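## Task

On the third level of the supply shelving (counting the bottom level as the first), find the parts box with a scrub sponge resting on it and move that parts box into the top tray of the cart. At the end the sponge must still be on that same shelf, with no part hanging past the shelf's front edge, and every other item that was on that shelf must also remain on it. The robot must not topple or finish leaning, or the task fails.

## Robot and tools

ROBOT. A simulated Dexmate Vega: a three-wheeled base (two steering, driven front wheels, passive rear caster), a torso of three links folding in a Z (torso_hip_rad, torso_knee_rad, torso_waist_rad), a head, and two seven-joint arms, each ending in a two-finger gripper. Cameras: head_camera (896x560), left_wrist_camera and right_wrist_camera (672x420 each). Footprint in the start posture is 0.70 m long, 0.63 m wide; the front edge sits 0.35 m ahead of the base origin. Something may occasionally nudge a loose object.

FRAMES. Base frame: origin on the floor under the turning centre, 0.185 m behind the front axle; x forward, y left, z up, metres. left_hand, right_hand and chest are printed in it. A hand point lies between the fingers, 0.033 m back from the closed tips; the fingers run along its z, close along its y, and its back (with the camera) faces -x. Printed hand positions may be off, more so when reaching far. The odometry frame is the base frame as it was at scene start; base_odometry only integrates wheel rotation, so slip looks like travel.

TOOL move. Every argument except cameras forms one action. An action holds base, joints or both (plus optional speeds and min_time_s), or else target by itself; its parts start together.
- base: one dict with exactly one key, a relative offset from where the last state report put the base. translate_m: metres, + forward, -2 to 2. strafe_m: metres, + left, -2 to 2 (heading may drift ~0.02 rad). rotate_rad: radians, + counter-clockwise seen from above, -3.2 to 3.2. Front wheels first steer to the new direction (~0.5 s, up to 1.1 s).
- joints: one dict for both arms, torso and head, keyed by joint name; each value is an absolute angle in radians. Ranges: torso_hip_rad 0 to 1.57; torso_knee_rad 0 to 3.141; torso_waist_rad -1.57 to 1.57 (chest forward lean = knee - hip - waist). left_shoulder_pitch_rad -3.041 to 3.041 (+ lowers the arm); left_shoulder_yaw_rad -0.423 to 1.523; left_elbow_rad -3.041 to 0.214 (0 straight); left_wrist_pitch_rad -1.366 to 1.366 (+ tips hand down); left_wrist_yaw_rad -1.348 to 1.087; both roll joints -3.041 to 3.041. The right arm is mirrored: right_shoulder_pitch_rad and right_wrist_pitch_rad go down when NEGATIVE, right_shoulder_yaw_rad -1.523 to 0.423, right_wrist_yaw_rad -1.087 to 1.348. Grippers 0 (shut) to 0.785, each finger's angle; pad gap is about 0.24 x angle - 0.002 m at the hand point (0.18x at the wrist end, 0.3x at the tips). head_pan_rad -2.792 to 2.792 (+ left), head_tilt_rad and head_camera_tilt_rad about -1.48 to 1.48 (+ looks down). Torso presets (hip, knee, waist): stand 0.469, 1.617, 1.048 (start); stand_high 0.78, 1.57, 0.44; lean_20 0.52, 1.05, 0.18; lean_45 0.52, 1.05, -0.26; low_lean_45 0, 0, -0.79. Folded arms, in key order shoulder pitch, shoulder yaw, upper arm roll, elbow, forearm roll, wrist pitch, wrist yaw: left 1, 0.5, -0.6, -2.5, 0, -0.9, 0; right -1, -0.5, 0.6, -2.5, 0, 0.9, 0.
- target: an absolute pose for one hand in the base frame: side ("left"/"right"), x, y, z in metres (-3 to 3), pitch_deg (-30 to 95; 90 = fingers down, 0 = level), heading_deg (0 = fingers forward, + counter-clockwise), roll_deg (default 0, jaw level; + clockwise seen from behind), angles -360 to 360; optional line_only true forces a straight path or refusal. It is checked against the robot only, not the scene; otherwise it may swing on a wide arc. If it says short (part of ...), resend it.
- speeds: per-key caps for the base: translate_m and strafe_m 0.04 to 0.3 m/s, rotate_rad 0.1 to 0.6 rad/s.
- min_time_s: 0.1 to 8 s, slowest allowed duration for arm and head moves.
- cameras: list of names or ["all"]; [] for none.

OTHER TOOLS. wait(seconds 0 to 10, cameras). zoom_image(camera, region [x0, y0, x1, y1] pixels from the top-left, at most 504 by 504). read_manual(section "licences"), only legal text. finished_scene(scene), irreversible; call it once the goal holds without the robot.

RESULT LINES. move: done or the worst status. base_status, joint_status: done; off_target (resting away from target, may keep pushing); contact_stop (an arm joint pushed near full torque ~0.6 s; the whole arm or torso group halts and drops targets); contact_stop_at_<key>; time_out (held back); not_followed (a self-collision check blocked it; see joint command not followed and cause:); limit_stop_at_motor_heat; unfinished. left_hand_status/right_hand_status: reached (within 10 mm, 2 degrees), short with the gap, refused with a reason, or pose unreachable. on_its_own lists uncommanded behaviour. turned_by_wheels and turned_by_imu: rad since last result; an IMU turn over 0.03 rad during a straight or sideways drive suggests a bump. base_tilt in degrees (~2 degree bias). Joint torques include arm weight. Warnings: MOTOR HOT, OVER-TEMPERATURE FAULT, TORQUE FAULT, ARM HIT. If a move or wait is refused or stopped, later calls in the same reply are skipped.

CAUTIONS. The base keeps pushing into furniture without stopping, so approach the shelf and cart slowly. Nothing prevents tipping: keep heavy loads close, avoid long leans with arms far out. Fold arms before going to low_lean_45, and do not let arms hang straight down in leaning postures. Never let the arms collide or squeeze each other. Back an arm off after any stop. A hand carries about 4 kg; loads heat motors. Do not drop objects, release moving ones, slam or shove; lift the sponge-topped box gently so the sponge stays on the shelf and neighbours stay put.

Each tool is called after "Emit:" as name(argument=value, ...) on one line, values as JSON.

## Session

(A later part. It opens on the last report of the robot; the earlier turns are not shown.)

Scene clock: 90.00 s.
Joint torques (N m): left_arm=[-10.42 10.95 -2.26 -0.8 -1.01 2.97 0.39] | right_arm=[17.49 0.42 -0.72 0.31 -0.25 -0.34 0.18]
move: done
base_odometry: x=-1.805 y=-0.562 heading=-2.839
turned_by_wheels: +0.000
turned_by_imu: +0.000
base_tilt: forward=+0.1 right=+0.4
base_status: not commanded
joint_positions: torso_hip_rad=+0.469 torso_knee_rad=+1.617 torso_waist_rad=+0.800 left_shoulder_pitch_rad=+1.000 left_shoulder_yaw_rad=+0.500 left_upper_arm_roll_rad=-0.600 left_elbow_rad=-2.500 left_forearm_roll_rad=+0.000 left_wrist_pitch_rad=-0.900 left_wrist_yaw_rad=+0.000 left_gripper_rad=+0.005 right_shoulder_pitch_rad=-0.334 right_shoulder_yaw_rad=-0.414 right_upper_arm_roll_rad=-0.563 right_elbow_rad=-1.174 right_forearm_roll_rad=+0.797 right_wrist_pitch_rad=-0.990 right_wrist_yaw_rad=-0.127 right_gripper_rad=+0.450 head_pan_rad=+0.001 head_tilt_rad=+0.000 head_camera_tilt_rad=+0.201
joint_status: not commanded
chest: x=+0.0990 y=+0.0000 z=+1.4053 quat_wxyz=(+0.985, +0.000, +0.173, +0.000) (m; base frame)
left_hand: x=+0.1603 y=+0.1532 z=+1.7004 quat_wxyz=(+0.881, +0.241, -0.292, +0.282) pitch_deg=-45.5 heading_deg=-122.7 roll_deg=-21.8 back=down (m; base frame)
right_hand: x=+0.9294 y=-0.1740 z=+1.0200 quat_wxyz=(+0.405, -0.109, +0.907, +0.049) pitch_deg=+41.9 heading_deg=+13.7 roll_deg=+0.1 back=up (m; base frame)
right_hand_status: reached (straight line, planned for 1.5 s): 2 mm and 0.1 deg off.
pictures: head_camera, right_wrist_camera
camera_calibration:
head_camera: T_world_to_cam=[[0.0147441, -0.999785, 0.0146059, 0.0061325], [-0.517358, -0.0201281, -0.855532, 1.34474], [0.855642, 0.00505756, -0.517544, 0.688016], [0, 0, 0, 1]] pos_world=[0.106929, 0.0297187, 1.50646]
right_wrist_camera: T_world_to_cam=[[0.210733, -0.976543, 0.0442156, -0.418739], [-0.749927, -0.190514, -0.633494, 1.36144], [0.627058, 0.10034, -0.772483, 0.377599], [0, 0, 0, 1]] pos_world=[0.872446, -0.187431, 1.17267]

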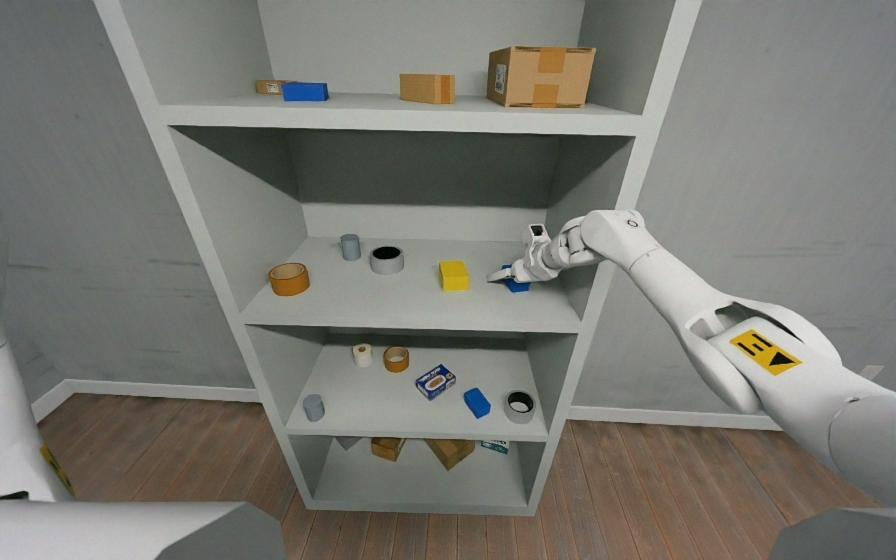

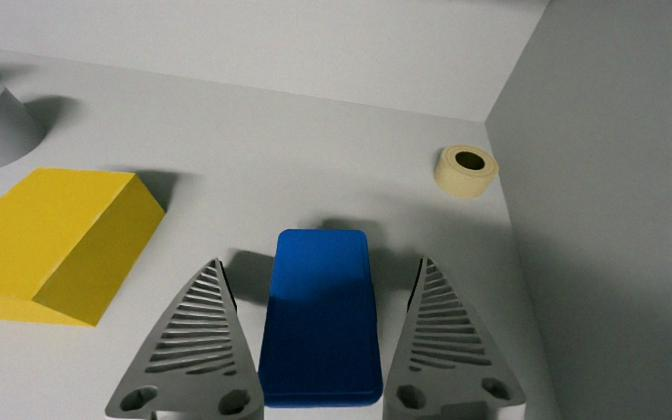

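Emit:
move(target={"side":"right","x":0.931,"y":-0.175,"z":1.024,"pitch_deg":42,"heading_deg":13.7,"line_only":true}, cameras=[])

Emit:
move(joints={"right_gripper_rad":0.15}, cameras=["right_wrist_camera"])

Emit:
move(target={"side":"right","x":0.928,"y":-0.175,"z":1.075,"pitch_deg":42,"heading_deg":13.7,"line_only":true}, cameras=["right_wrist_camera","head_camera"])

Scene clock: 91.17 s.
Joint torques (N m): left_arm=[-10.34 11.8 -2.43 0.34 -0.98 2.45 0.47] | right_arm=[21.21 -1.42 0.97 -1.17 -0.26 1.01 -0.12]
move: done
base_odometry: x=-1.805 y=-0.562 heading=-2.839
turned_by_wheels: +0.000
turned_by_imu: +0.000
base_tilt: forward=+0.2 right=+0.3
base_status: not commanded
joint_positions: torso_hip_rad=+0.469 torso_knee_rad=+1.617 torso_waist_rad=+0.800 left_shoulder_pitch_rad=+1.000 left_shoulder_yaw_rad=+0.500 left_upper_arm_roll_rad=-0.600 left_elbow_rad=-2.500 left_forearm_roll_rad=+0.000 left_wrist_pitch_rad=-0.900 left_wrist_yaw_rad=+0.000 left_gripper_rad=+0.005 right_shoulder_pitch_rad=-0.325 right_shoulder_yaw_rad=-0.413 right_upper_arm_roll_rad=-0.564 right_elbow_rad=-1.168 right_forearm_roll_rad=+0.796 right_wrist_pitch_rad=-0.994 right_wrist_yaw_rad=-0.123 right_gripper_rad=+0.450 head_pan_rad=+0.001 head_tilt_rad=+0.000 head_camera_tilt_rad=+0.201
joint_status: not commanded
chest: x=+0.0990 y=+0.0000 z=+1.4053 quat_wxyz=(+0.985, +0.000, +0.173, +0.000) (m; base frame)
left_hand: x=+0.1604 y=+0.1532 z=+1.7004 quat_wxyz=(+0.881, +0.241, -0.292, +0.282) pitch_deg=-45.5 heading_deg=-122.7 roll_deg=-21.9 back=down (m; base frame)
right_hand: x=+0.9306 y=-0.1745 z=+1.0226 quat_wxyz=(+0.404, -0.109, +0.907, +0.049) pitch_deg=+42.0 heading_deg=+13.7 roll_deg=+0.0 back=up (m; base frame)
right_hand_status: reached (straight line, planned for 0.2 s): 1 mm and 0.1 deg off.
pictures: none
No camera images: "cameras" was empty.

Scene clock: 92.00 s.
Joint torques (N m): left_arm=[-10.11 10.9 -2.02 -0.66 -1.02 2.45 0.4] | right_arm=[24.32 -0.3 1.77 -2.56 -0.08 -0.25 0.17]
move: done
base_odometry: x=-1.805 y=-0.562 heading=-2.839
turned_by_wheels: +0.000
turned_by_imu: +0.000
base_tilt: forward=+0.2 right=+0.3
base_status: not commanded
joint_positions: torso_hip_rad=+0.469 torso_knee_rad=+1.617 torso_waist_rad=+0.800 left_shoulder_pitch_rad=+1.000 left_shoulder_yaw_rad=+0.500 left_upper_arm_roll_rad=-0.600 left_elbow_rad=-2.500 left_forearm_roll_rad=+0.000 left_wrist_pitch_rad=-0.900 left_wrist_yaw_rad=+0.000 left_gripper_rad=+0.005 right_shoulder_pitch_rad=-0.322 right_shoulder_yaw_rad=-0.413 right_upper_arm_roll_rad=-0.564 right_elbow_rad=-1.166 right_forearm_roll_rad=+0.796 right_wrist_pitch_rad=-0.996 right_wrist_yaw_rad=-0.122 right_gripper_rad=+0.150 head_pan_rad=+0.001 head_tilt_rad=+0.000 head_camera_tilt_rad=+0.201
joint_status: all done
chest: x=+0.0993 y=+0.0000 z=+1.4053 quat_wxyz=(+0.985, +0.000, +0.173, +0.000) (m; base frame)
left_hand: x=+0.1608 y=+0.1532 z=+1.7004 quat_wxyz=(+0.881, +0.241, -0.292, +0.282) pitch_deg=-45.5 heading_deg=-122.6 roll_deg=-21.9 back=down (m; base frame)
right_hand: x=+0.9312 y=-0.1749 z=+1.0236 quat_wxyz=(+0.404, -0.109, +0.907, +0.049) pitch_deg=+42.0 heading_deg=+13.7 roll_deg=+0.0 back=up (m; base frame)
pictures: right_wrist_camera
camera_calibration:
right_wrist_camera: T_world_to_cam=[[0.210941, -0.97647, 0.044831, -0.420996], [-0.750749, -0.19121, -0.63231, 1.36433], [0.626004, 0.099723, -0.773418, 0.381188], [0, 0, 0, 1]] pos_world=[0.874448, -0.18823, 1.17637]

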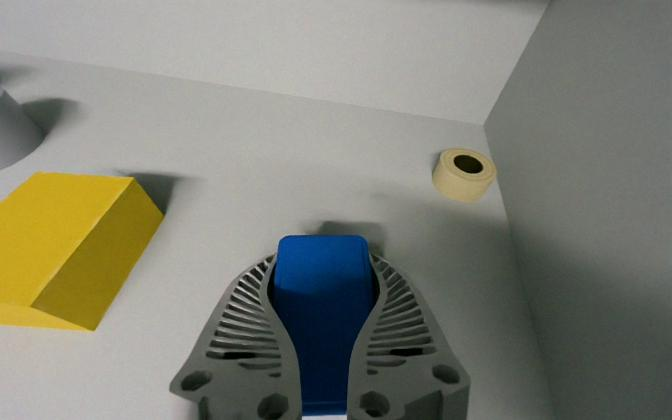

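Scene clock: 94.03 s.
Joint torques (N m): left_arm=[-10.15 10.52 -2.26 -0.36 -1.01 2.95 0.53] | right_arm=[27.9 -2.95 9.67 -9.61 0.34 2.68 -0.23]
move: done
base_odometry: x=-1.805 y=-0.562 heading=-2.839
turned_by_wheels: +0.000
turned_by_imu: +0.001
base_tilt: forward=+0.2 right=+0.3
base_status: not commanded
joint_positions: torso_hip_rad=+0.469 torso_knee_rad=+1.617 torso_waist_rad=+0.800 left_shoulder_pitch_rad=+1.000 left_shoulder_yaw_rad=+0.500 left_upper_arm_roll_rad=-0.600 left_elbow_rad=-2.500 left_forearm_roll_rad=+0.000 left_wrist_pitch_rad=-0.900 left_wrist_yaw_rad=+0.000 left_gripper_rad=+0.005 right_shoulder_pitch_rad=-0.276 right_shoulder_yaw_rad=-0.419 right_upper_arm_roll_rad=-0.514 right_elbow_rad=-1.238 right_forearm_roll_rad=+0.842 right_wrist_pitch_rad=-1.123 right_wrist_yaw_rad=-0.175 right_gripper_rad=+0.150 head_pan_rad=+0.001 head_tilt_rad=+0.000 head_camera_tilt_rad=+0.201
joint_status: not commanded
chest: x=+0.0995 y=+0.0000 z=+1.4052 quat_wxyz=(+0.985, +0.000, +0.173, +0.000) (m; base frame)
left_hand: x=+0.1611 y=+0.1532 z=+1.7003 quat_wxyz=(+0.882, +0.242, -0.292, +0.282) pitch_deg=-45.5 heading_deg=-122.6 roll_deg=-21.9 back=down (m; base frame)
right_hand: x=+0.9280 y=-0.1750 z=+1.0717 quat_wxyz=(+0.403, -0.109, +0.907, +0.048) pitch_deg=+42.1 heading_deg=+13.7 roll_deg=+0.0 back=up (m; base frame)
right_hand_status: reached (straight line, planned for 0.7 s): 3 mm and 0.1 deg off.
pictures: head_camera, right_wrist_camera
camera_calibration:
head_camera: T_world_to_cam=[[0.0147546, -0.999785, 0.0145957, 0.00613795], [-0.517975, -0.0201285, -0.855159, 1.34452], [0.855269, 0.00505733, -0.51816, 0.688336], [0, 0, 0, 1]] pos_world=[0.107626, 0.0297187, 1.50636]
right_wrist_camera: T_world_to_cam=[[0.211087, -0.976433, 0.0449508, -0.422812], [-0.75202, -0.191607, -0.630676, 1.39167], [0.624426, 0.0993237, -0.774743, 0.423206], [0, 0, 0, 1]] pos_world=[0.871551, -0.18823, 1.22457]

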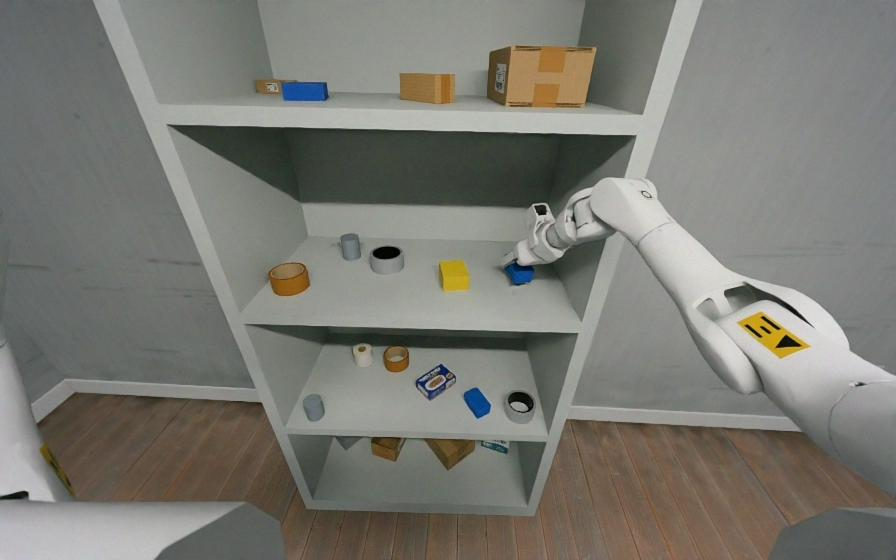

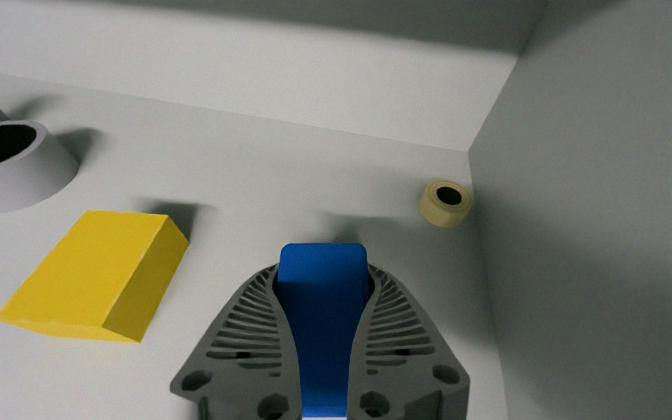

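Emit:
move(base={"translate_m": -0.6}, speeds={"translate_m": 0.2}, cameras=["head_camera"])

Emit:
move(base={"rotate_rad": -2.55}, speeds={"rotate_rad": 0.5}, cameras=["head_camera"])

Scene clock: 99.30 s.
Joint torques (N m): left_arm=[-10.65 9.95 -2.08 0.31 -0.95 2.38 0.48] | right_arm=[29.4 -1.45 8.65 -11.26 0.04 2.49 -0.56]
move: done
base_odometry: x=-1.232 y=-0.385 heading=-2.839
turned_by_wheels: -0.001
turned_by_imu: +0.003
base_tilt: forward=+0.2 right=+0.3
base_status: done
joint_positions: torso_hip_rad=+0.469 torso_knee_rad=+1.617 torso_waist_rad=+0.800 left_shoulder_pitch_rad=+1.000 left_shoulder_yaw_rad=+0.500 left_upper_arm_roll_rad=-0.600 left_elbow_rad=-2.500 left_forearm_roll_rad=+0.000 left_wrist_pitch_rad=-0.900 left_wrist_yaw_rad=+0.000 left_gripper_rad=+0.005 right_shoulder_pitch_rad=-0.274 right_shoulder_yaw_rad=-0.419 right_upper_arm_roll_rad=-0.512 right_elbow_rad=-1.241 right_forearm_roll_rad=+0.844 right_wrist_pitch_rad=-1.128 right_wrist_yaw_rad=-0.177 right_gripper_rad=+0.150 head_pan_rad=+0.001 head_tilt_rad=+0.000 head_camera_tilt_rad=+0.201
joint_status: not commanded
chest: x=+0.0997 y=+0.0000 z=+1.4052 quat_wxyz=(+0.985, +0.000, +0.173, +0.000) (m; base frame)
left_hand: x=+0.1613 y=+0.1532 z=+1.7003 quat_wxyz=(+0.882, +0.242, -0.292, +0.282) pitch_deg=-45.5 heading_deg=-122.6 roll_deg=-21.9 back=down (m; base frame)
right_hand: x=+0.9278 y=-0.1750 z=+1.0737 quat_wxyz=(+0.403, -0.109, +0.907, +0.048) pitch_deg=+42.1 heading_deg=+13.7 roll_deg=+0.0 back=up (m; base frame)
pictures: head_camera
camera_calibration:
head_camera: T_world_to_cam=[[0.0147566, -0.999785, 0.0145943, 0.00613992], [-0.518093, -0.020129, -0.855088, 1.34439], [0.855197, 0.00505701, -0.518278, 0.688384], [0, 0, 0, 1]] pos_world=[0.107725, 0.0297187, 1.50626]

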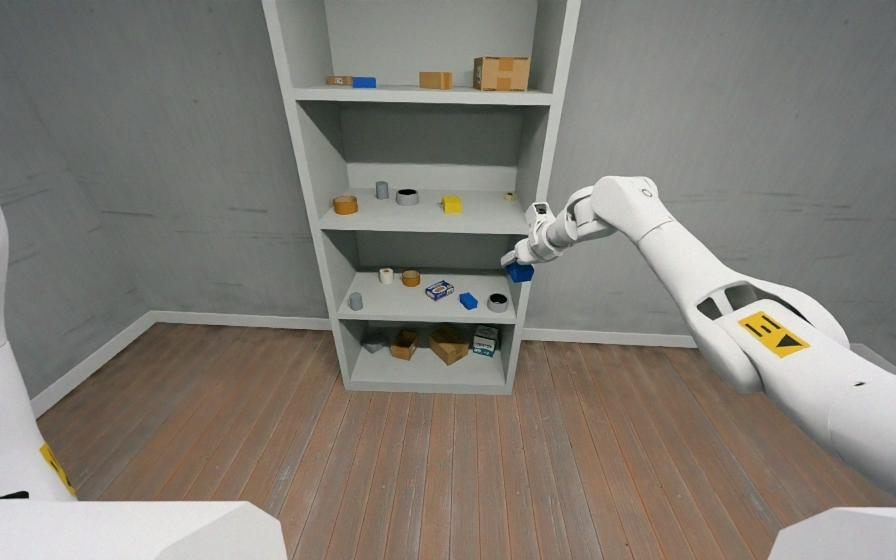

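Scene clock: 106.10 s.
Joint torques (N m): left_arm=[-9.38 11.04 -1.97 -0.53 -0.93 2.74 0.41] | right_arm=[28.97 -3.27 8.57 -10.56 0.32 3.04 -0.34]
move: done
base_odometry: x=-1.231 y=-0.384 heading=+0.896
turned_by_wheels: -2.548
turned_by_imu: -2.477
base_tilt: forward=+0.2 right=+0.3
base_status: done
joint_positions: torso_hip_rad=+0.469 torso_knee_rad=+1.617 torso_waist_rad=+0.800 left_shoulder_pitch_rad=+1.000 left_shoulder_yaw_rad=+0.500 left_upper_arm_roll_rad=-0.600 left_elbow_rad=-2.500 left_forearm_roll_rad=+0.000 left_wrist_pitch_rad=-0.900 left_wrist_yaw_rad=+0.000 left_gripper_rad=+0.005 right_shoulder_pitch_rad=-0.274 right_shoulder_yaw_rad=-0.419 right_upper_arm_roll_rad=-0.512 right_elbow_rad=-1.241 right_forearm_roll_rad=+0.844 right_wrist_pitch_rad=-1.128 right_wrist_yaw_rad=-0.177 right_gripper_rad=+0.150 head_pan_rad=+0.001 head_tilt_rad=+0.000 head_camera_tilt_rad=+0.201
joint_status: not commanded
chest: x=+0.0997 y=+0.0000 z=+1.4052 quat_wxyz=(+0.985, +0.000, +0.173, +0.000) (m; base frame)
left_hand: x=+0.1613 y=+0.1532 z=+1.7003 quat_wxyz=(+0.882, +0.242, -0.292, +0.282) pitch_deg=-45.5 heading_deg=-122.6 roll_deg=-21.9 back=down (m; base frame)
right_hand: x=+0.9279 y=-0.1750 z=+1.0737 quat_wxyz=(+0.403, -0.109, +0.907, +0.048) pitch_deg=+42.1 heading_deg=+13.7 roll_deg=+0.0 back=up (m; base frame)
pictures: head_camera
camera_calibration:
head_camera: T_world_to_cam=[[0.0146717, -0.999785, 0.014647, 0.00606924], [-0.518094, -0.0201301, -0.855087, 1.34439], [0.855198, 0.00495702, -0.518278, 0.688387], [0, 0, 0, 1]] pos_world=[0.107725, 0.0297183, 1.50626]

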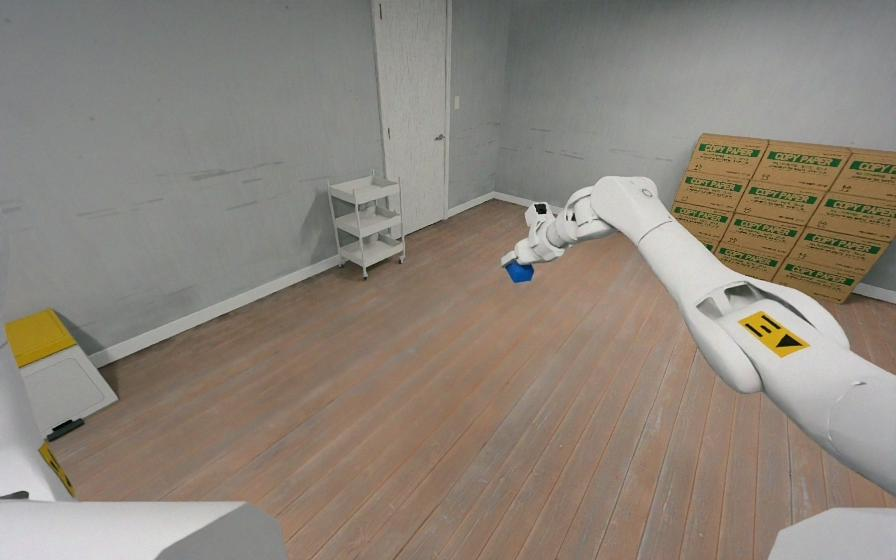

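Emit:
move(base={"rotate_rad": -0.045}, cameras=[])

Emit:
move(base={"translate_m": 1.78}, cameras=[])

Emit:
move(base={"rotate_rad": 0.93}, speeds={"rotate_rad": 0.5}, joints={"head_camera_tilt_rad": 0.4}, cameras=["head_camera"])

Scene clock: 107.47 s.
Joint torques (N m): left_arm=[-10.35 11.44 -2.1 0.07 -0.97 2.55 0.58] | right_arm=[28.49 -0.68 7.98 -9.55 -0.03 2.27 -0.13]
move: done
base_odometry: x=-1.231 y=-0.384 heading=+0.851
turned_by_wheels: -0.045
turned_by_imu: -0.043
base_tilt: forward=+0.2 right=+0.3
base_status: done
joint_positions: torso_hip_rad=+0.469 torso_knee_rad=+1.617 torso_waist_rad=+0.800 left_shoulder_pitch_rad=+1.000 left_shoulder_yaw_rad=+0.500 left_upper_arm_roll_rad=-0.600 left_elbow_rad=-2.500 left_forearm_roll_rad=+0.000 left_wrist_pitch_rad=-0.900 left_wrist_yaw_rad=+0.000 left_gripper_rad=+0.005 right_shoulder_pitch_rad=-0.274 right_shoulder_yaw_rad=-0.419 right_upper_arm_roll_rad=-0.512 right_elbow_rad=-1.241 right_forearm_roll_rad=+0.844 right_wrist_pitch_rad=-1.128 right_wrist_yaw_rad=-0.177 right_gripper_rad=+0.150 head_pan_rad=+0.001 head_tilt_rad=+0.000 head_camera_tilt_rad=+0.201
joint_status: not commanded
chest: x=+0.0997 y=+0.0000 z=+1.4052 quat_wxyz=(+0.985, +0.000, +0.173, +0.000) (m; base frame)
left_hand: x=+0.1613 y=+0.1532 z=+1.7003 quat_wxyz=(+0.882, +0.242, -0.292, +0.282) pitch_deg=-45.5 heading_deg=-122.6 roll_deg=-21.9 back=down (m; base frame)
right_hand: x=+0.9279 y=-0.1751 z=+1.0737 quat_wxyz=(+0.403, -0.109, +0.907, +0.048) pitch_deg=+42.1 heading_deg=+13.7 roll_deg=+0.0 back=up (m; base frame)
pictures: none
No camera images: "cameras" was empty.

Scene clock: 116.40 s.
Joint torques (N m): left_arm=[-10.42 11.73 -2.21 0.24 -0.96 3.1 0.56] | right_arm=[28.06 -0.35 7.83 -8.46 -0.01 2.06 -0.4]
move: done
base_odometry: x=-0.055 y=+0.952 heading=+0.851
turned_by_wheels: -0.001
turned_by_imu: -0.007
base_tilt: forward=+0.2 right=+0.3
base_status: done
joint_positions: torso_hip_rad=+0.469 torso_knee_rad=+1.617 torso_waist_rad=+0.800 left_shoulder_pitch_rad=+1.000 left_shoulder_yaw_rad=+0.500 left_upper_arm_roll_rad=-0.600 left_elbow_rad=-2.500 left_forearm_roll_rad=+0.000 left_wrist_pitch_rad=-0.900 left_wrist_yaw_rad=+0.000 left_gripper_rad=+0.005 right_shoulder_pitch_rad=-0.274 right_shoulder_yaw_rad=-0.419 right_upper_arm_roll_rad=-0.511 right_elbow_rad=-1.241 right_forearm_roll_rad=+0.844 right_wrist_pitch_rad=-1.128 right_wrist_yaw_rad=-0.177 right_gripper_rad=+0.150 head_pan_rad=+0.001 head_tilt_rad=+0.000 head_camera_tilt_rad=+0.201
joint_status: not commanded
chest: x=+0.0998 y=+0.0000 z=+1.4052 quat_wxyz=(+0.985, +0.000, +0.173, +0.000) (m; base frame)
left_hand: x=+0.1615 y=+0.1532 z=+1.7002 quat_wxyz=(+0.882, +0.242, -0.291, +0.282) pitch_deg=-45.5 heading_deg=-122.6 roll_deg=-21.9 back=down (m; base frame)
right_hand: x=+0.9279 y=-0.1751 z=+1.0736 quat_wxyz=(+0.403, -0.109, +0.907, +0.048) pitch_deg=+42.1 heading_deg=+13.7 roll_deg=+0.0 back=up (m; base frame)
pictures: none
No camera images: "cameras" was empty.

Scene clock: 119.83 s.
Joint torques (N m): left_arm=[-9.36 10.3 -1.96 0.32 -0.98 2.69 0.45] | right_arm=[28.34 -1.58 7.82 -9.24 -0.3 2.21 -0.36]
move: done
base_odometry: x=-0.055 y=+0.953 heading=+1.780
turned_by_wheels: +0.929
turned_by_imu: +0.904
base_tilt: forward=+0.1 right=+0.3
base_status: done
joint_positions: torso_hip_rad=+0.469 torso_knee_rad=+1.617 torso_waist_rad=+0.800 left_shoulder_pitch_rad=+1.000 left_shoulder_yaw_rad=+0.500 left_upper_arm_roll_rad=-0.600 left_elbow_rad=-2.500 left_forearm_roll_rad=+0.000 left_wrist_pitch_rad=-0.900 left_wrist_yaw_rad=+0.000 left_gripper_rad=+0.005 right_shoulder_pitch_rad=-0.274 right_shoulder_yaw_rad=-0.419 right_upper_arm_roll_rad=-0.511 right_elbow_rad=-1.241 right_forearm_roll_rad=+0.844 right_wrist_pitch_rad=-1.128 right_wrist_yaw_rad=-0.177 right_gripper_rad=+0.150 head_pan_rad=+0.001 head_tilt_rad=+0.000 head_camera_tilt_rad=+0.399
joint_status: all done
chest: x=+0.0998 y=+0.0000 z=+1.4052 quat_wxyz=(+0.985, +0.000, +0.173, +0.000) (m; base frame)
left_hand: x=+0.1614 y=+0.1532 z=+1.7002 quat_wxyz=(+0.882, +0.242, -0.291, +0.282) pitch_deg=-45.5 heading_deg=-122.6 roll_deg=-21.9 back=down (m; base frame)
right_hand: x=+0.9280 y=-0.1751 z=+1.0736 quat_wxyz=(+0.403, -0.109, +0.907, +0.048) pitch_deg=+42.1 heading_deg=+13.7 roll_deg=+0.0 back=up (m; base frame)
pictures: head_camera
camera_calibration:
head_camera: T_world_to_cam=[[0.0172699, -0.999784, 0.0116022, 0.010459], [-0.676716, -0.0202301, -0.735966, 1.17552], [0.736042, 0.00485867, -0.676919, 0.930266], [0, 0, 0, 1]] pos_world=[0.110597, 0.0297177, 1.49474]

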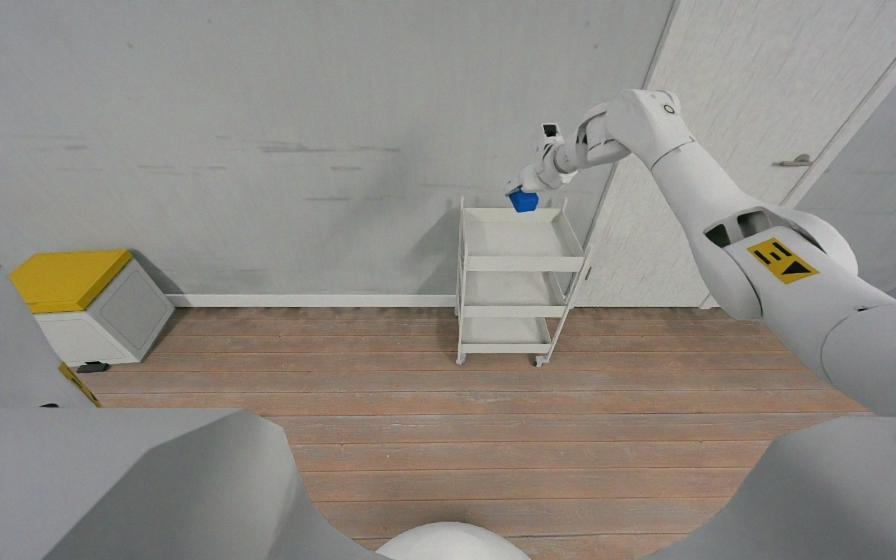

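Emit:
move(target={"side":"right","x":0.74,"y":-0.24,"z":0.9,"pitch_deg":44,"heading_deg":8,"line_only":true}, cameras=["right_wrist_camera"])

Emit:
move(base={"translate_m": 0.54}, speeds={"translate_m": 0.2}, cameras=["head_camera","right_wrist_camera"])

Scene clock: 125.00 s.
Joint torques (N m): left_arm=[-9.93 11.21 -2.11 -0.86 -0.96 2.26 0.5] | right_arm=[8.91 -8.39 10.13 -11.3 -0.18 2.99 -0.31]
move: done
base_odometry: x=-0.055 y=+0.953 heading=+1.780
turned_by_wheels: +0.000
turned_by_imu: +0.001
base_tilt: forward=+0.2 right=+0.3
base_status: not commanded
joint_positions: torso_hip_rad=+0.469 torso_knee_rad=+1.617 torso_waist_rad=+0.800 left_shoulder_pitch_rad=+1.000 left_shoulder_yaw_rad=+0.500 left_upper_arm_roll_rad=-0.600 left_elbow_rad=-2.500 left_forearm_roll_rad=+0.000 left_wrist_pitch_rad=-0.900 left_wrist_yaw_rad=+0.000 left_gripper_rad=+0.005 right_shoulder_pitch_rad=-1.090 right_shoulder_yaw_rad=-0.617 right_upper_arm_roll_rad=-0.213 right_elbow_rad=-1.891 right_forearm_roll_rad=+0.949 right_wrist_pitch_rad=-1.002 right_wrist_yaw_rad=-0.412 right_gripper_rad=+0.150 head_pan_rad=+0.001 head_tilt_rad=+0.000 head_camera_tilt_rad=+0.399
joint_status: not commanded
chest: x=+0.0998 y=+0.0000 z=+1.4052 quat_wxyz=(+0.985, +0.000, +0.173, +0.000) (m; base frame)
left_hand: x=+0.1614 y=+0.1532 z=+1.7002 quat_wxyz=(+0.882, +0.242, -0.291, +0.282) pitch_deg=-45.5 heading_deg=-122.6 roll_deg=-21.9 back=down (m; base frame)
right_hand: x=+0.7412 y=-0.2394 z=+0.9005 quat_wxyz=(+0.389, -0.065, +0.918, +0.028) pitch_deg=+44.0 heading_deg=+8.1 roll_deg=+0.0 back=up (m; base frame)
right_hand_status: reached (straight line, planned for 3.0 s): 1 mm and 0.1 deg off.
pictures: right_wrist_camera
camera_calibration:
right_wrist_camera: T_world_to_cam=[[0.115523, -0.992247, 0.0458223, -0.37238], [-0.787929, -0.11963, -0.604034, 1.15079], [0.604832, 0.0336753, -0.79564, 0.431252], [0, 0, 0, 1]] pos_world=[0.688926, -0.246346, 1.0553]

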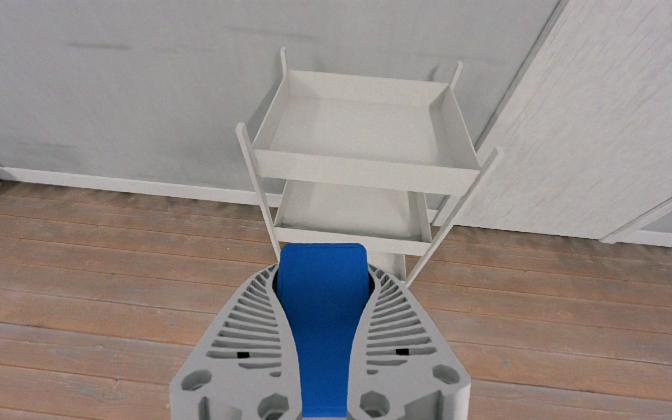

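Scene clock: 129.30 s.
Joint torques (N m): left_arm=[-8.65 11.37 -2.07 -1.11 -1.03 3.35 0.62] | right_arm=[9.55 -7.48 8.46 -11.13 0.19 2.68 0.19]
move: done
base_odometry: x=-0.166 y=+1.482 heading=+1.781
turned_by_wheels: +0.001
turned_by_imu: +0.000
base_tilt: forward=+0.2 right=+0.2
base_status: done
joint_positions: torso_hip_rad=+0.469 torso_knee_rad=+1.617 torso_waist_rad=+0.800 left_shoulder_pitch_rad=+1.000 left_shoulder_yaw_rad=+0.500 left_upper_arm_roll_rad=-0.600 left_elbow_rad=-2.500 left_forearm_roll_rad=+0.000 left_wrist_pitch_rad=-0.900 left_wrist_yaw_rad=+0.000 left_gripper_rad=+0.005 right_shoulder_pitch_rad=-1.095 right_shoulder_yaw_rad=-0.618 right_upper_arm_roll_rad=-0.211 right_elbow_rad=-1.894 right_forearm_roll_rad=+0.949 right_wrist_pitch_rad=-1.000 right_wrist_yaw_rad=-0.413 right_gripper_rad=+0.150 head_pan_rad=+0.001 head_tilt_rad=+0.000 head_camera_tilt_rad=+0.399
joint_status: not commanded
chest: x=+0.0997 y=+0.0000 z=+1.4052 quat_wxyz=(+0.985, +0.000, +0.173, +0.000) (m; base frame)
left_hand: x=+0.1614 y=+0.1532 z=+1.7002 quat_wxyz=(+0.882, +0.242, -0.291, +0.282) pitch_deg=-45.5 heading_deg=-122.6 roll_deg=-21.9 back=down (m; base frame)
right_hand: x=+0.7397 y=-0.2399 z=+0.8996 quat_wxyz=(+0.389, -0.064, +0.918, +0.027) pitch_deg=+44.1 heading_deg=+8.0 roll_deg=+0.0 back=up (m; base frame)
pictures: head_camera, right_wrist_camera
camera_calibration:
head_camera: T_world_to_cam=[[0.0172693, -0.999784, 0.0116047, 0.0104554], [-0.676662, -0.0202311, -0.736016, 1.17559], [0.736091, 0.00485797, -0.676865, 0.93018], [0, 0, 0, 1]] pos_world=[0.110598, 0.0297177, 1.49474]
right_wrist_camera: T_world_to_cam=[[0.114985, -0.992301, 0.0460084, -0.372302], [-0.788086, -0.119321, -0.60389, 1.14906], [0.604731, 0.0331798, -0.795739, 0.431504], [0, 0, 0, 1]] pos_world=[0.687426, -0.246646, 1.0544]

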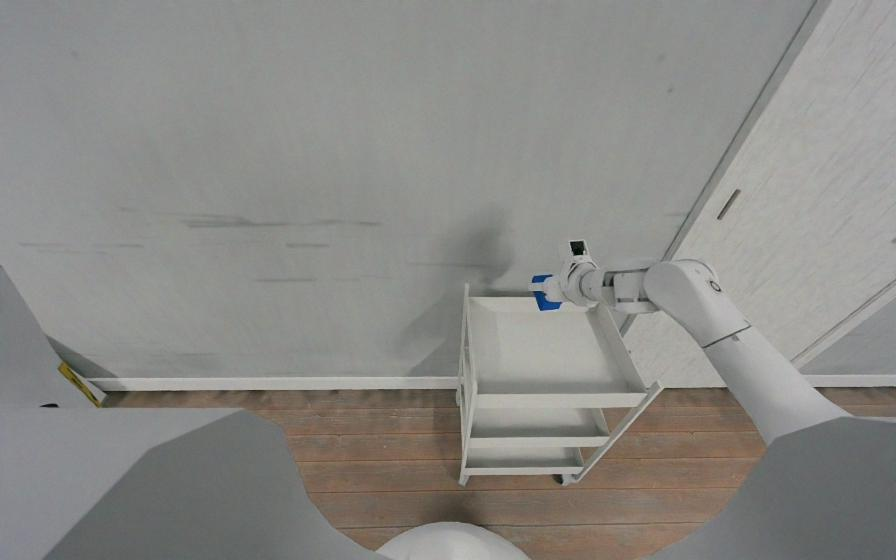

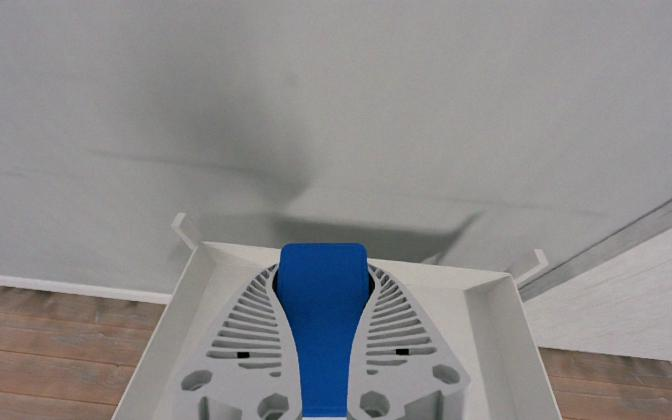

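Emit:
move(target={"side":"right","x":0.715,"y":-0.24,"z":0.715,"pitch_deg":42,"heading_deg":8,"line_only":true}, cameras=["head_camera","right_wrist_camera"])

Emit:
zoom_image(camera="head_camera", region=[450, 270, 680, 420])

Scene clock: 133.57 s.
Joint torques (N m): left_arm=[-9.68 11.31 -1.97 0.24 -0.92 2.88 0.49] | right_arm=[17.88 -1.6 2.55 -5.83 -0.25 2.44 0.02]
move: done
base_odometry: x=-0.166 y=+1.482 heading=+1.781
turned_by_wheels: +0.000
turned_by_imu: +0.001
base_tilt: forward=+0.2 right=+0.3
base_status: not commanded
joint_positions: torso_hip_rad=+0.469 torso_knee_rad=+1.617 torso_waist_rad=+0.800 left_shoulder_pitch_rad=+1.000 left_shoulder_yaw_rad=+0.500 left_upper_arm_roll_rad=-0.600 left_elbow_rad=-2.500 left_forearm_roll_rad=+0.000 left_wrist_pitch_rad=-0.900 left_wrist_yaw_rad=+0.000 left_gripper_rad=+0.005 right_shoulder_pitch_rad=-1.149 right_shoulder_yaw_rad=-0.514 right_upper_arm_roll_rad=-0.461 right_elbow_rad=-1.348 right_forearm_roll_rad=+0.635 right_wrist_pitch_rad=-0.379 right_wrist_yaw_rad=-0.154 right_gripper_rad=+0.150 head_pan_rad=+0.001 head_tilt_rad=+0.000 head_camera_tilt_rad=+0.399
joint_status: not commanded
chest: x=+0.0997 y=+0.0000 z=+1.4052 quat_wxyz=(+0.985, +0.000, +0.173, +0.000) (m; base frame)
left_hand: x=+0.1614 y=+0.1532 z=+1.7002 quat_wxyz=(+0.882, +0.242, -0.291, +0.282) pitch_deg=-45.5 heading_deg=-122.6 roll_deg=-21.9 back=down (m; base frame)
right_hand: x=+0.7151 y=-0.2403 z=+0.7160 quat_wxyz=(+0.405, -0.063, +0.912, +0.028) pitch_deg=+42.1 heading_deg=+8.0 roll_deg=+0.0 back=up (m; base frame)
right_hand_status: reached (straight line, planned for 2.4 s): 1 mm and 0.1 deg off.
pictures: head_camera, right_wrist_camera
camera_calibration:
head_camera: T_world_to_cam=[[0.0172693, -0.999784, 0.0116047, 0.0104554], [-0.676662, -0.0202311, -0.736016, 1.17559], [0.736091, 0.00485797, -0.676865, 0.93018], [0, 0, 0, 1]] pos_world=[0.110598, 0.0297177, 1.49474]
right_wrist_camera: T_world_to_cam=[[0.112103, -0.992689, 0.0447418, -0.35862], [-0.767033, -0.115069, -0.631205, 1.02422], [0.631738, 0.0364417, -0.774325, 0.266465], [0, 0, 0, 1]] pos_world=[0.657481, -0.247851, 0.868871]

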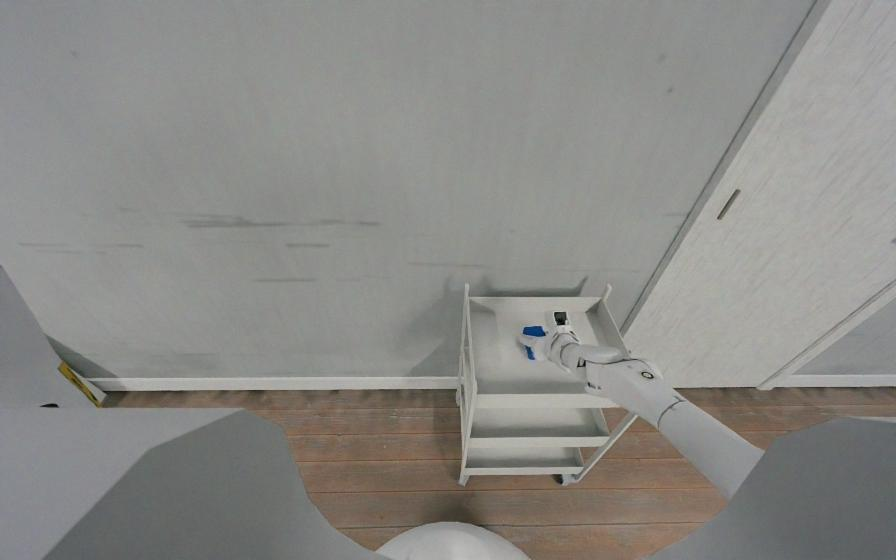

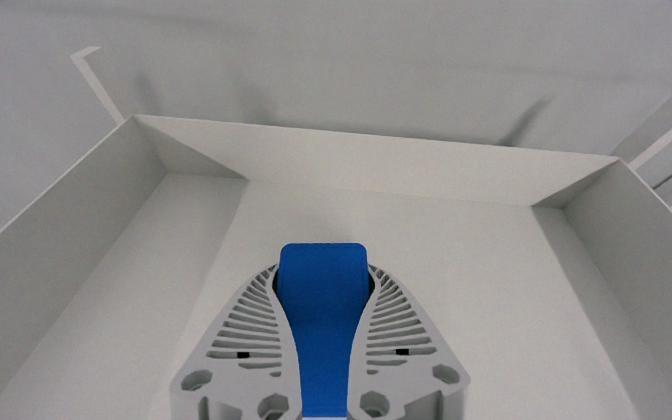

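Scaled by 2.191 from the camera's 896x560 image, which has a finer 960x600 frame.

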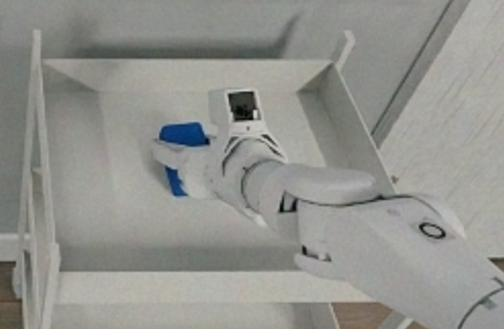

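Emit:
move(target={"side":"right","x":0.715,"y":-0.24,"z":0.697,"pitch_deg":42,"heading_deg":8,"line_only":true}, cameras=["right_wrist_camera"])

Emit:
move(target={"side":"right","x":0.715,"y":-0.24,"z":0.69,"pitch_deg":42,"heading_deg":8,"line_only":true}, cameras=["right_wrist_camera"])

Scene clock: 135.77 s.
Joint torques (N m): left_arm=[-9.32 10.65 -1.71 0.51 -0.93 3.02 0.5] | right_arm=[10.44 -1.68 -1.64 1.06 0.06 -1.63 0.15]
move: done
base_odometry: x=-0.166 y=+1.482 heading=+1.781
turned_by_wheels: +0.000
turned_by_imu: +0.000
base_tilt: forward=+0.2 right=+0.3
base_status: not commanded
joint_positions: torso_hip_rad=+0.469 torso_knee_rad=+1.617 torso_waist_rad=+0.800 left_shoulder_pitch_rad=+1.000 left_shoulder_yaw_rad=+0.500 left_upper_arm_roll_rad=-0.600 left_elbow_rad=-2.500 left_forearm_roll_rad=+0.000 left_wrist_pitch_rad=-0.900 left_wrist_yaw_rad=+0.000 left_gripper_rad=+0.005 right_shoulder_pitch_rad=-1.125 right_shoulder_yaw_rad=-0.482 right_upper_arm_roll_rad=-0.484 right_elbow_rad=-1.246 right_forearm_roll_rad=+0.610 right_wrist_pitch_rad=-0.312 right_wrist_yaw_rad=-0.125 right_gripper_rad=+0.150 head_pan_rad=+0.001 head_tilt_rad=+0.000 head_camera_tilt_rad=+0.399
joint_status: not commanded
chest: x=+0.0993 y=+0.0000 z=+1.4053 quat_wxyz=(+0.985, +0.000, +0.173, +0.000) (m; base frame)
left_hand: x=+0.1608 y=+0.1532 z=+1.7003 quat_wxyz=(+0.881, +0.241, -0.292, +0.282) pitch_deg=-45.5 heading_deg=-122.6 roll_deg=-21.9 back=down (m; base frame)
right_hand: x=+0.7155 y=-0.2402 z=+0.6990 quat_wxyz=(+0.407, -0.063, +0.911, +0.028) pitch_deg=+41.9 heading_deg=+8.0 roll_deg=+0.0 back=up (m; base frame)
right_hand_status: reached (straight line, planned for 0.7 s): 2 mm and 0.1 deg off.
pictures: right_wrist_camera
camera_calibration:
right_wrist_camera: T_world_to_cam=[[0.112452, -0.992639, 0.044974, -0.35817], [-0.765041, -0.115374, -0.633562, 1.01406], [0.634087, 0.0368385, -0.772384, 0.250121], [0, 0, 0, 1]] pos_world=[0.657477, -0.247752, 0.851768]

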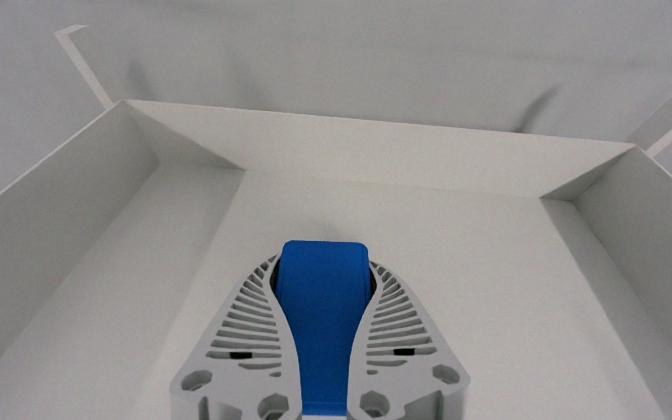

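Scene clock: 137.17 s.
Joint torques (N m): left_arm=[-9.45 10.75 -1.78 0.43 -0.92 2.43 0.55] | right_arm=[3.85 -1.31 -3.88 5.29 0.02 -4.26 0.22]
move: done
base_odometry: x=-0.166 y=+1.482 heading=+1.781
turned_by_wheels: +0.000
turned_by_imu: +0.000
base_tilt: forward=+0.1 right=+0.3
base_status: not commanded
joint_positions: torso_hip_rad=+0.469 torso_knee_rad=+1.617 torso_waist_rad=+0.800 left_shoulder_pitch_rad=+1.000 left_shoulder_yaw_rad=+0.500 left_upper_arm_roll_rad=-0.600 left_elbow_rad=-2.500 left_forearm_roll_rad=+0.000 left_wrist_pitch_rad=-0.900 left_wrist_yaw_rad=+0.000 left_gripper_rad=+0.005 right_shoulder_pitch_rad=-1.112 right_shoulder_yaw_rad=-0.468 right_upper_arm_roll_rad=-0.493 right_elbow_rad=-1.201 right_forearm_roll_rad=+0.600 right_wrist_pitch_rad=-0.284 right_wrist_yaw_rad=-0.112 right_gripper_rad=+0.150 head_pan_rad=+0.001 head_tilt_rad=+0.000 head_camera_tilt_rad=+0.399
joint_status: not commanded
chest: x=+0.0990 y=+0.0000 z=+1.4053 quat_wxyz=(+0.985, +0.000, +0.173, +0.000) (m; base frame)
left_hand: x=+0.1604 y=+0.1532 z=+1.7004 quat_wxyz=(+0.881, +0.241, -0.292, +0.282) pitch_deg=-45.5 heading_deg=-122.7 roll_deg=-21.8 back=down (m; base frame)
right_hand: x=+0.7162 y=-0.2400 z=+0.6926 quat_wxyz=(+0.407, -0.063, +0.911, +0.028) pitch_deg=+41.8 heading_deg=+8.0 roll_deg=+0.0 back=up (m; base frame)
right_hand_status: reached (straight line, planned for 0.5 s): 3 mm and 0.2 deg off.
pictures: right_wrist_camera
camera_calibration:
right_wrist_camera: T_world_to_cam=[[0.112423, -0.99265, 0.0447937, -0.35765], [-0.76405, -0.115178, -0.634793, 1.01063], [0.635286, 0.0371405, -0.771383, 0.243206], [0, 0, 0, 1]] pos_world=[0.657875, -0.247652, 0.845167]

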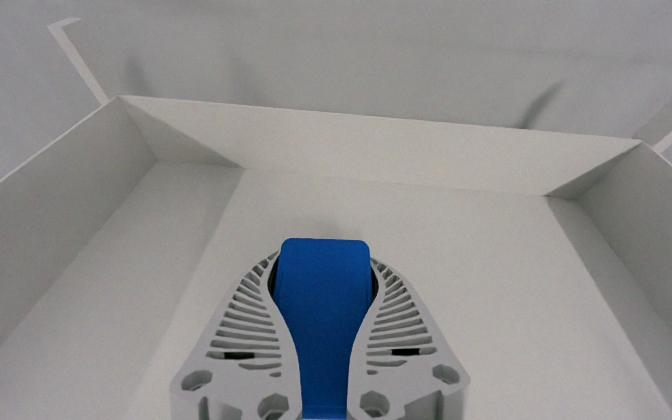

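Contact. Release and retreat.

Emit:
move(joints={"right_gripper_rad":0.5}, cameras=["right_wrist_camera"])

Emit:
move(target={"side":"right","x":0.665,"y":-0.247,"z":0.745,"pitch_deg":42,"heading_deg":8,"line_only":true}, cameras=["right_wrist_camera","head_camera"])

Scene clock: 138.30 s.
Joint torques (N m): left_arm=[-9.28 11.01 -1.52 -0.14 -0.93 1.85 0.48] | right_arm=[14.27 -0.87 0.71 -1.98 0.25 1.74 0.28]
move: done
base_odometry: x=-0.166 y=+1.482 heading=+1.781
turned_by_wheels: +0.000
turned_by_imu: +0.000
base_tilt: forward=+0.2 right=+0.3
base_status: not commanded
joint_positions: torso_hip_rad=+0.469 torso_knee_rad=+1.617 torso_waist_rad=+0.800 left_shoulder_pitch_rad=+1.000 left_shoulder_yaw_rad=+0.500 left_upper_arm_roll_rad=-0.600 left_elbow_rad=-2.500 left_forearm_roll_rad=+0.000 left_wrist_pitch_rad=-0.900 left_wrist_yaw_rad=+0.000 left_gripper_rad=+0.005 right_shoulder_pitch_rad=-1.111 right_shoulder_yaw_rad=-0.466 right_upper_arm_roll_rad=-0.494 right_elbow_rad=-1.195 right_forearm_roll_rad=+0.599 right_wrist_pitch_rad=-0.282 right_wrist_yaw_rad=-0.111 right_gripper_rad=+0.500 head_pan_rad=+0.001 head_tilt_rad=+0.000 head_camera_tilt_rad=+0.399
joint_status: all done
chest: x=+0.0993 y=+0.0000 z=+1.4053 quat_wxyz=(+0.985, +0.000, +0.173, +0.000) (m; base frame)
left_hand: x=+0.1608 y=+0.1532 z=+1.7003 quat_wxyz=(+0.881, +0.241, -0.292, +0.282) pitch_deg=-45.5 heading_deg=-122.6 roll_deg=-21.9 back=down (m; base frame)
right_hand: x=+0.7151 y=-0.2401 z=+0.6903 quat_wxyz=(+0.406, -0.064, +0.911, +0.028) pitch_deg=+42.0 heading_deg=+8.0 roll_deg=+0.0 back=up (m; base frame)
pictures: right_wrist_camera
camera_calibration:
right_wrist_camera: T_world_to_cam=[[0.112753, -0.992604, 0.0449935, -0.357874], [-0.765997, -0.115675, -0.632352, 1.00802], [0.632879, 0.0368345, -0.773374, 0.245089], [0, 0, 0, 1]] pos_world=[0.657379, -0.247652, 0.84307]

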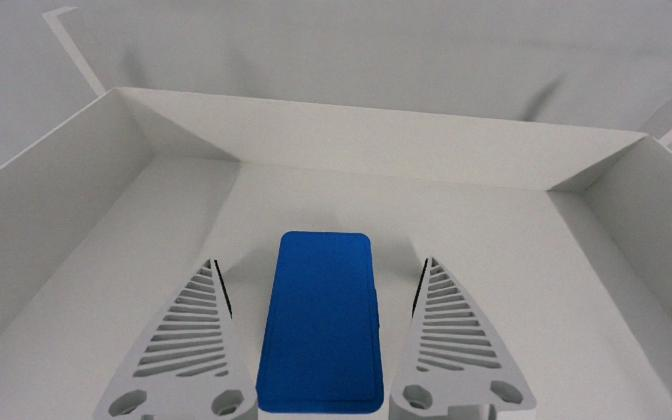

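Scene clock: 141.60 s.
Joint torques (N m): left_arm=[-9.87 10.99 -2.09 -0.27 -0.98 2.56 0.49] | right_arm=[4.93 -7.02 8.89 -11.87 -0.06 2.36 -0.42]
move: done
base_odometry: x=-0.166 y=+1.482 heading=+1.781
turned_by_wheels: +0.000
turned_by_imu: +0.001
base_tilt: forward=+0.1 right=+0.3
base_status: not commanded
joint_positions: torso_hip_rad=+0.469 torso_knee_rad=+1.617 torso_waist_rad=+0.800 left_shoulder_pitch_rad=+1.000 left_shoulder_yaw_rad=+0.500 left_upper_arm_roll_rad=-0.600 left_elbow_rad=-2.500 left_forearm_roll_rad=+0.000 left_wrist_pitch_rad=-0.900 left_wrist_yaw_rad=+0.000 left_gripper_rad=+0.005 right_shoulder_pitch_rad=-1.342 right_shoulder_yaw_rad=-0.624 right_upper_arm_roll_rad=-0.376 right_elbow_rad=-1.643 right_forearm_roll_rad=+0.703 right_wrist_pitch_rad=-0.449 right_wrist_yaw_rad=-0.236 right_gripper_rad=+0.500 head_pan_rad=+0.001 head_tilt_rad=+0.000 head_camera_tilt_rad=+0.399
joint_status: not commanded
chest: x=+0.0995 y=+0.0000 z=+1.4053 quat_wxyz=(+0.985, +0.000, +0.173, +0.000) (m; base frame)
left_hand: x=+0.1610 y=+0.1532 z=+1.7003 quat_wxyz=(+0.882, +0.242, -0.292, +0.282) pitch_deg=-45.5 heading_deg=-122.6 roll_deg=-21.9 back=down (m; base frame)
right_hand: x=+0.6654 y=-0.2470 z=+0.7437 quat_wxyz=(+0.405, -0.064, +0.912, +0.028) pitch_deg=+42.1 heading_deg=+8.0 roll_deg=+0.0 back=up (m; base frame)
right_hand_status: reached (straight line, planned for 1.8 s): 1 mm and 0.1 deg off.
pictures: head_camera, right_wrist_camera
camera_calibration:
head_camera: T_world_to_cam=[[0.0172662, -0.999784, 0.0116106, 0.010452], [-0.676404, -0.0202317, -0.736253, 1.17571], [0.736329, 0.00485882, -0.676606, 0.929987], [0, 0, 0, 1]] pos_world=[0.110299, 0.0297177, 1.49474]
right_wrist_camera: T_world_to_cam=[[0.112964, -0.992581, 0.0449717, -0.361652], [-0.766824, -0.115874, -0.631311, 1.00266], [0.631838, 0.0368299, -0.774225, 0.31944], [0, 0, 0, 1]] pos_world=[0.607881, -0.254552, 0.896571]

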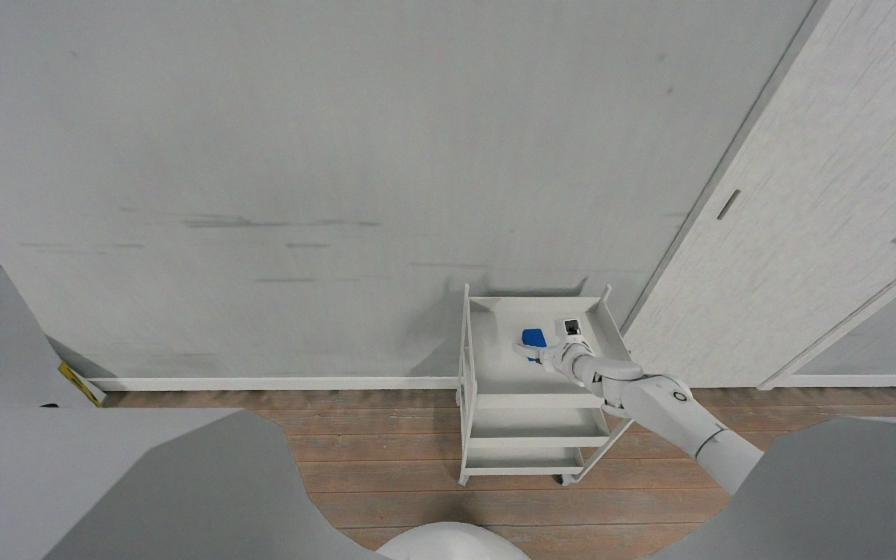

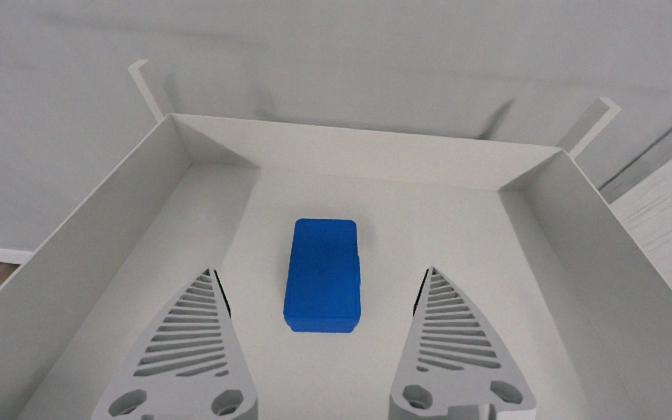

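Emit:
finished_scene(scene=3)

The scene is finished: the task was done.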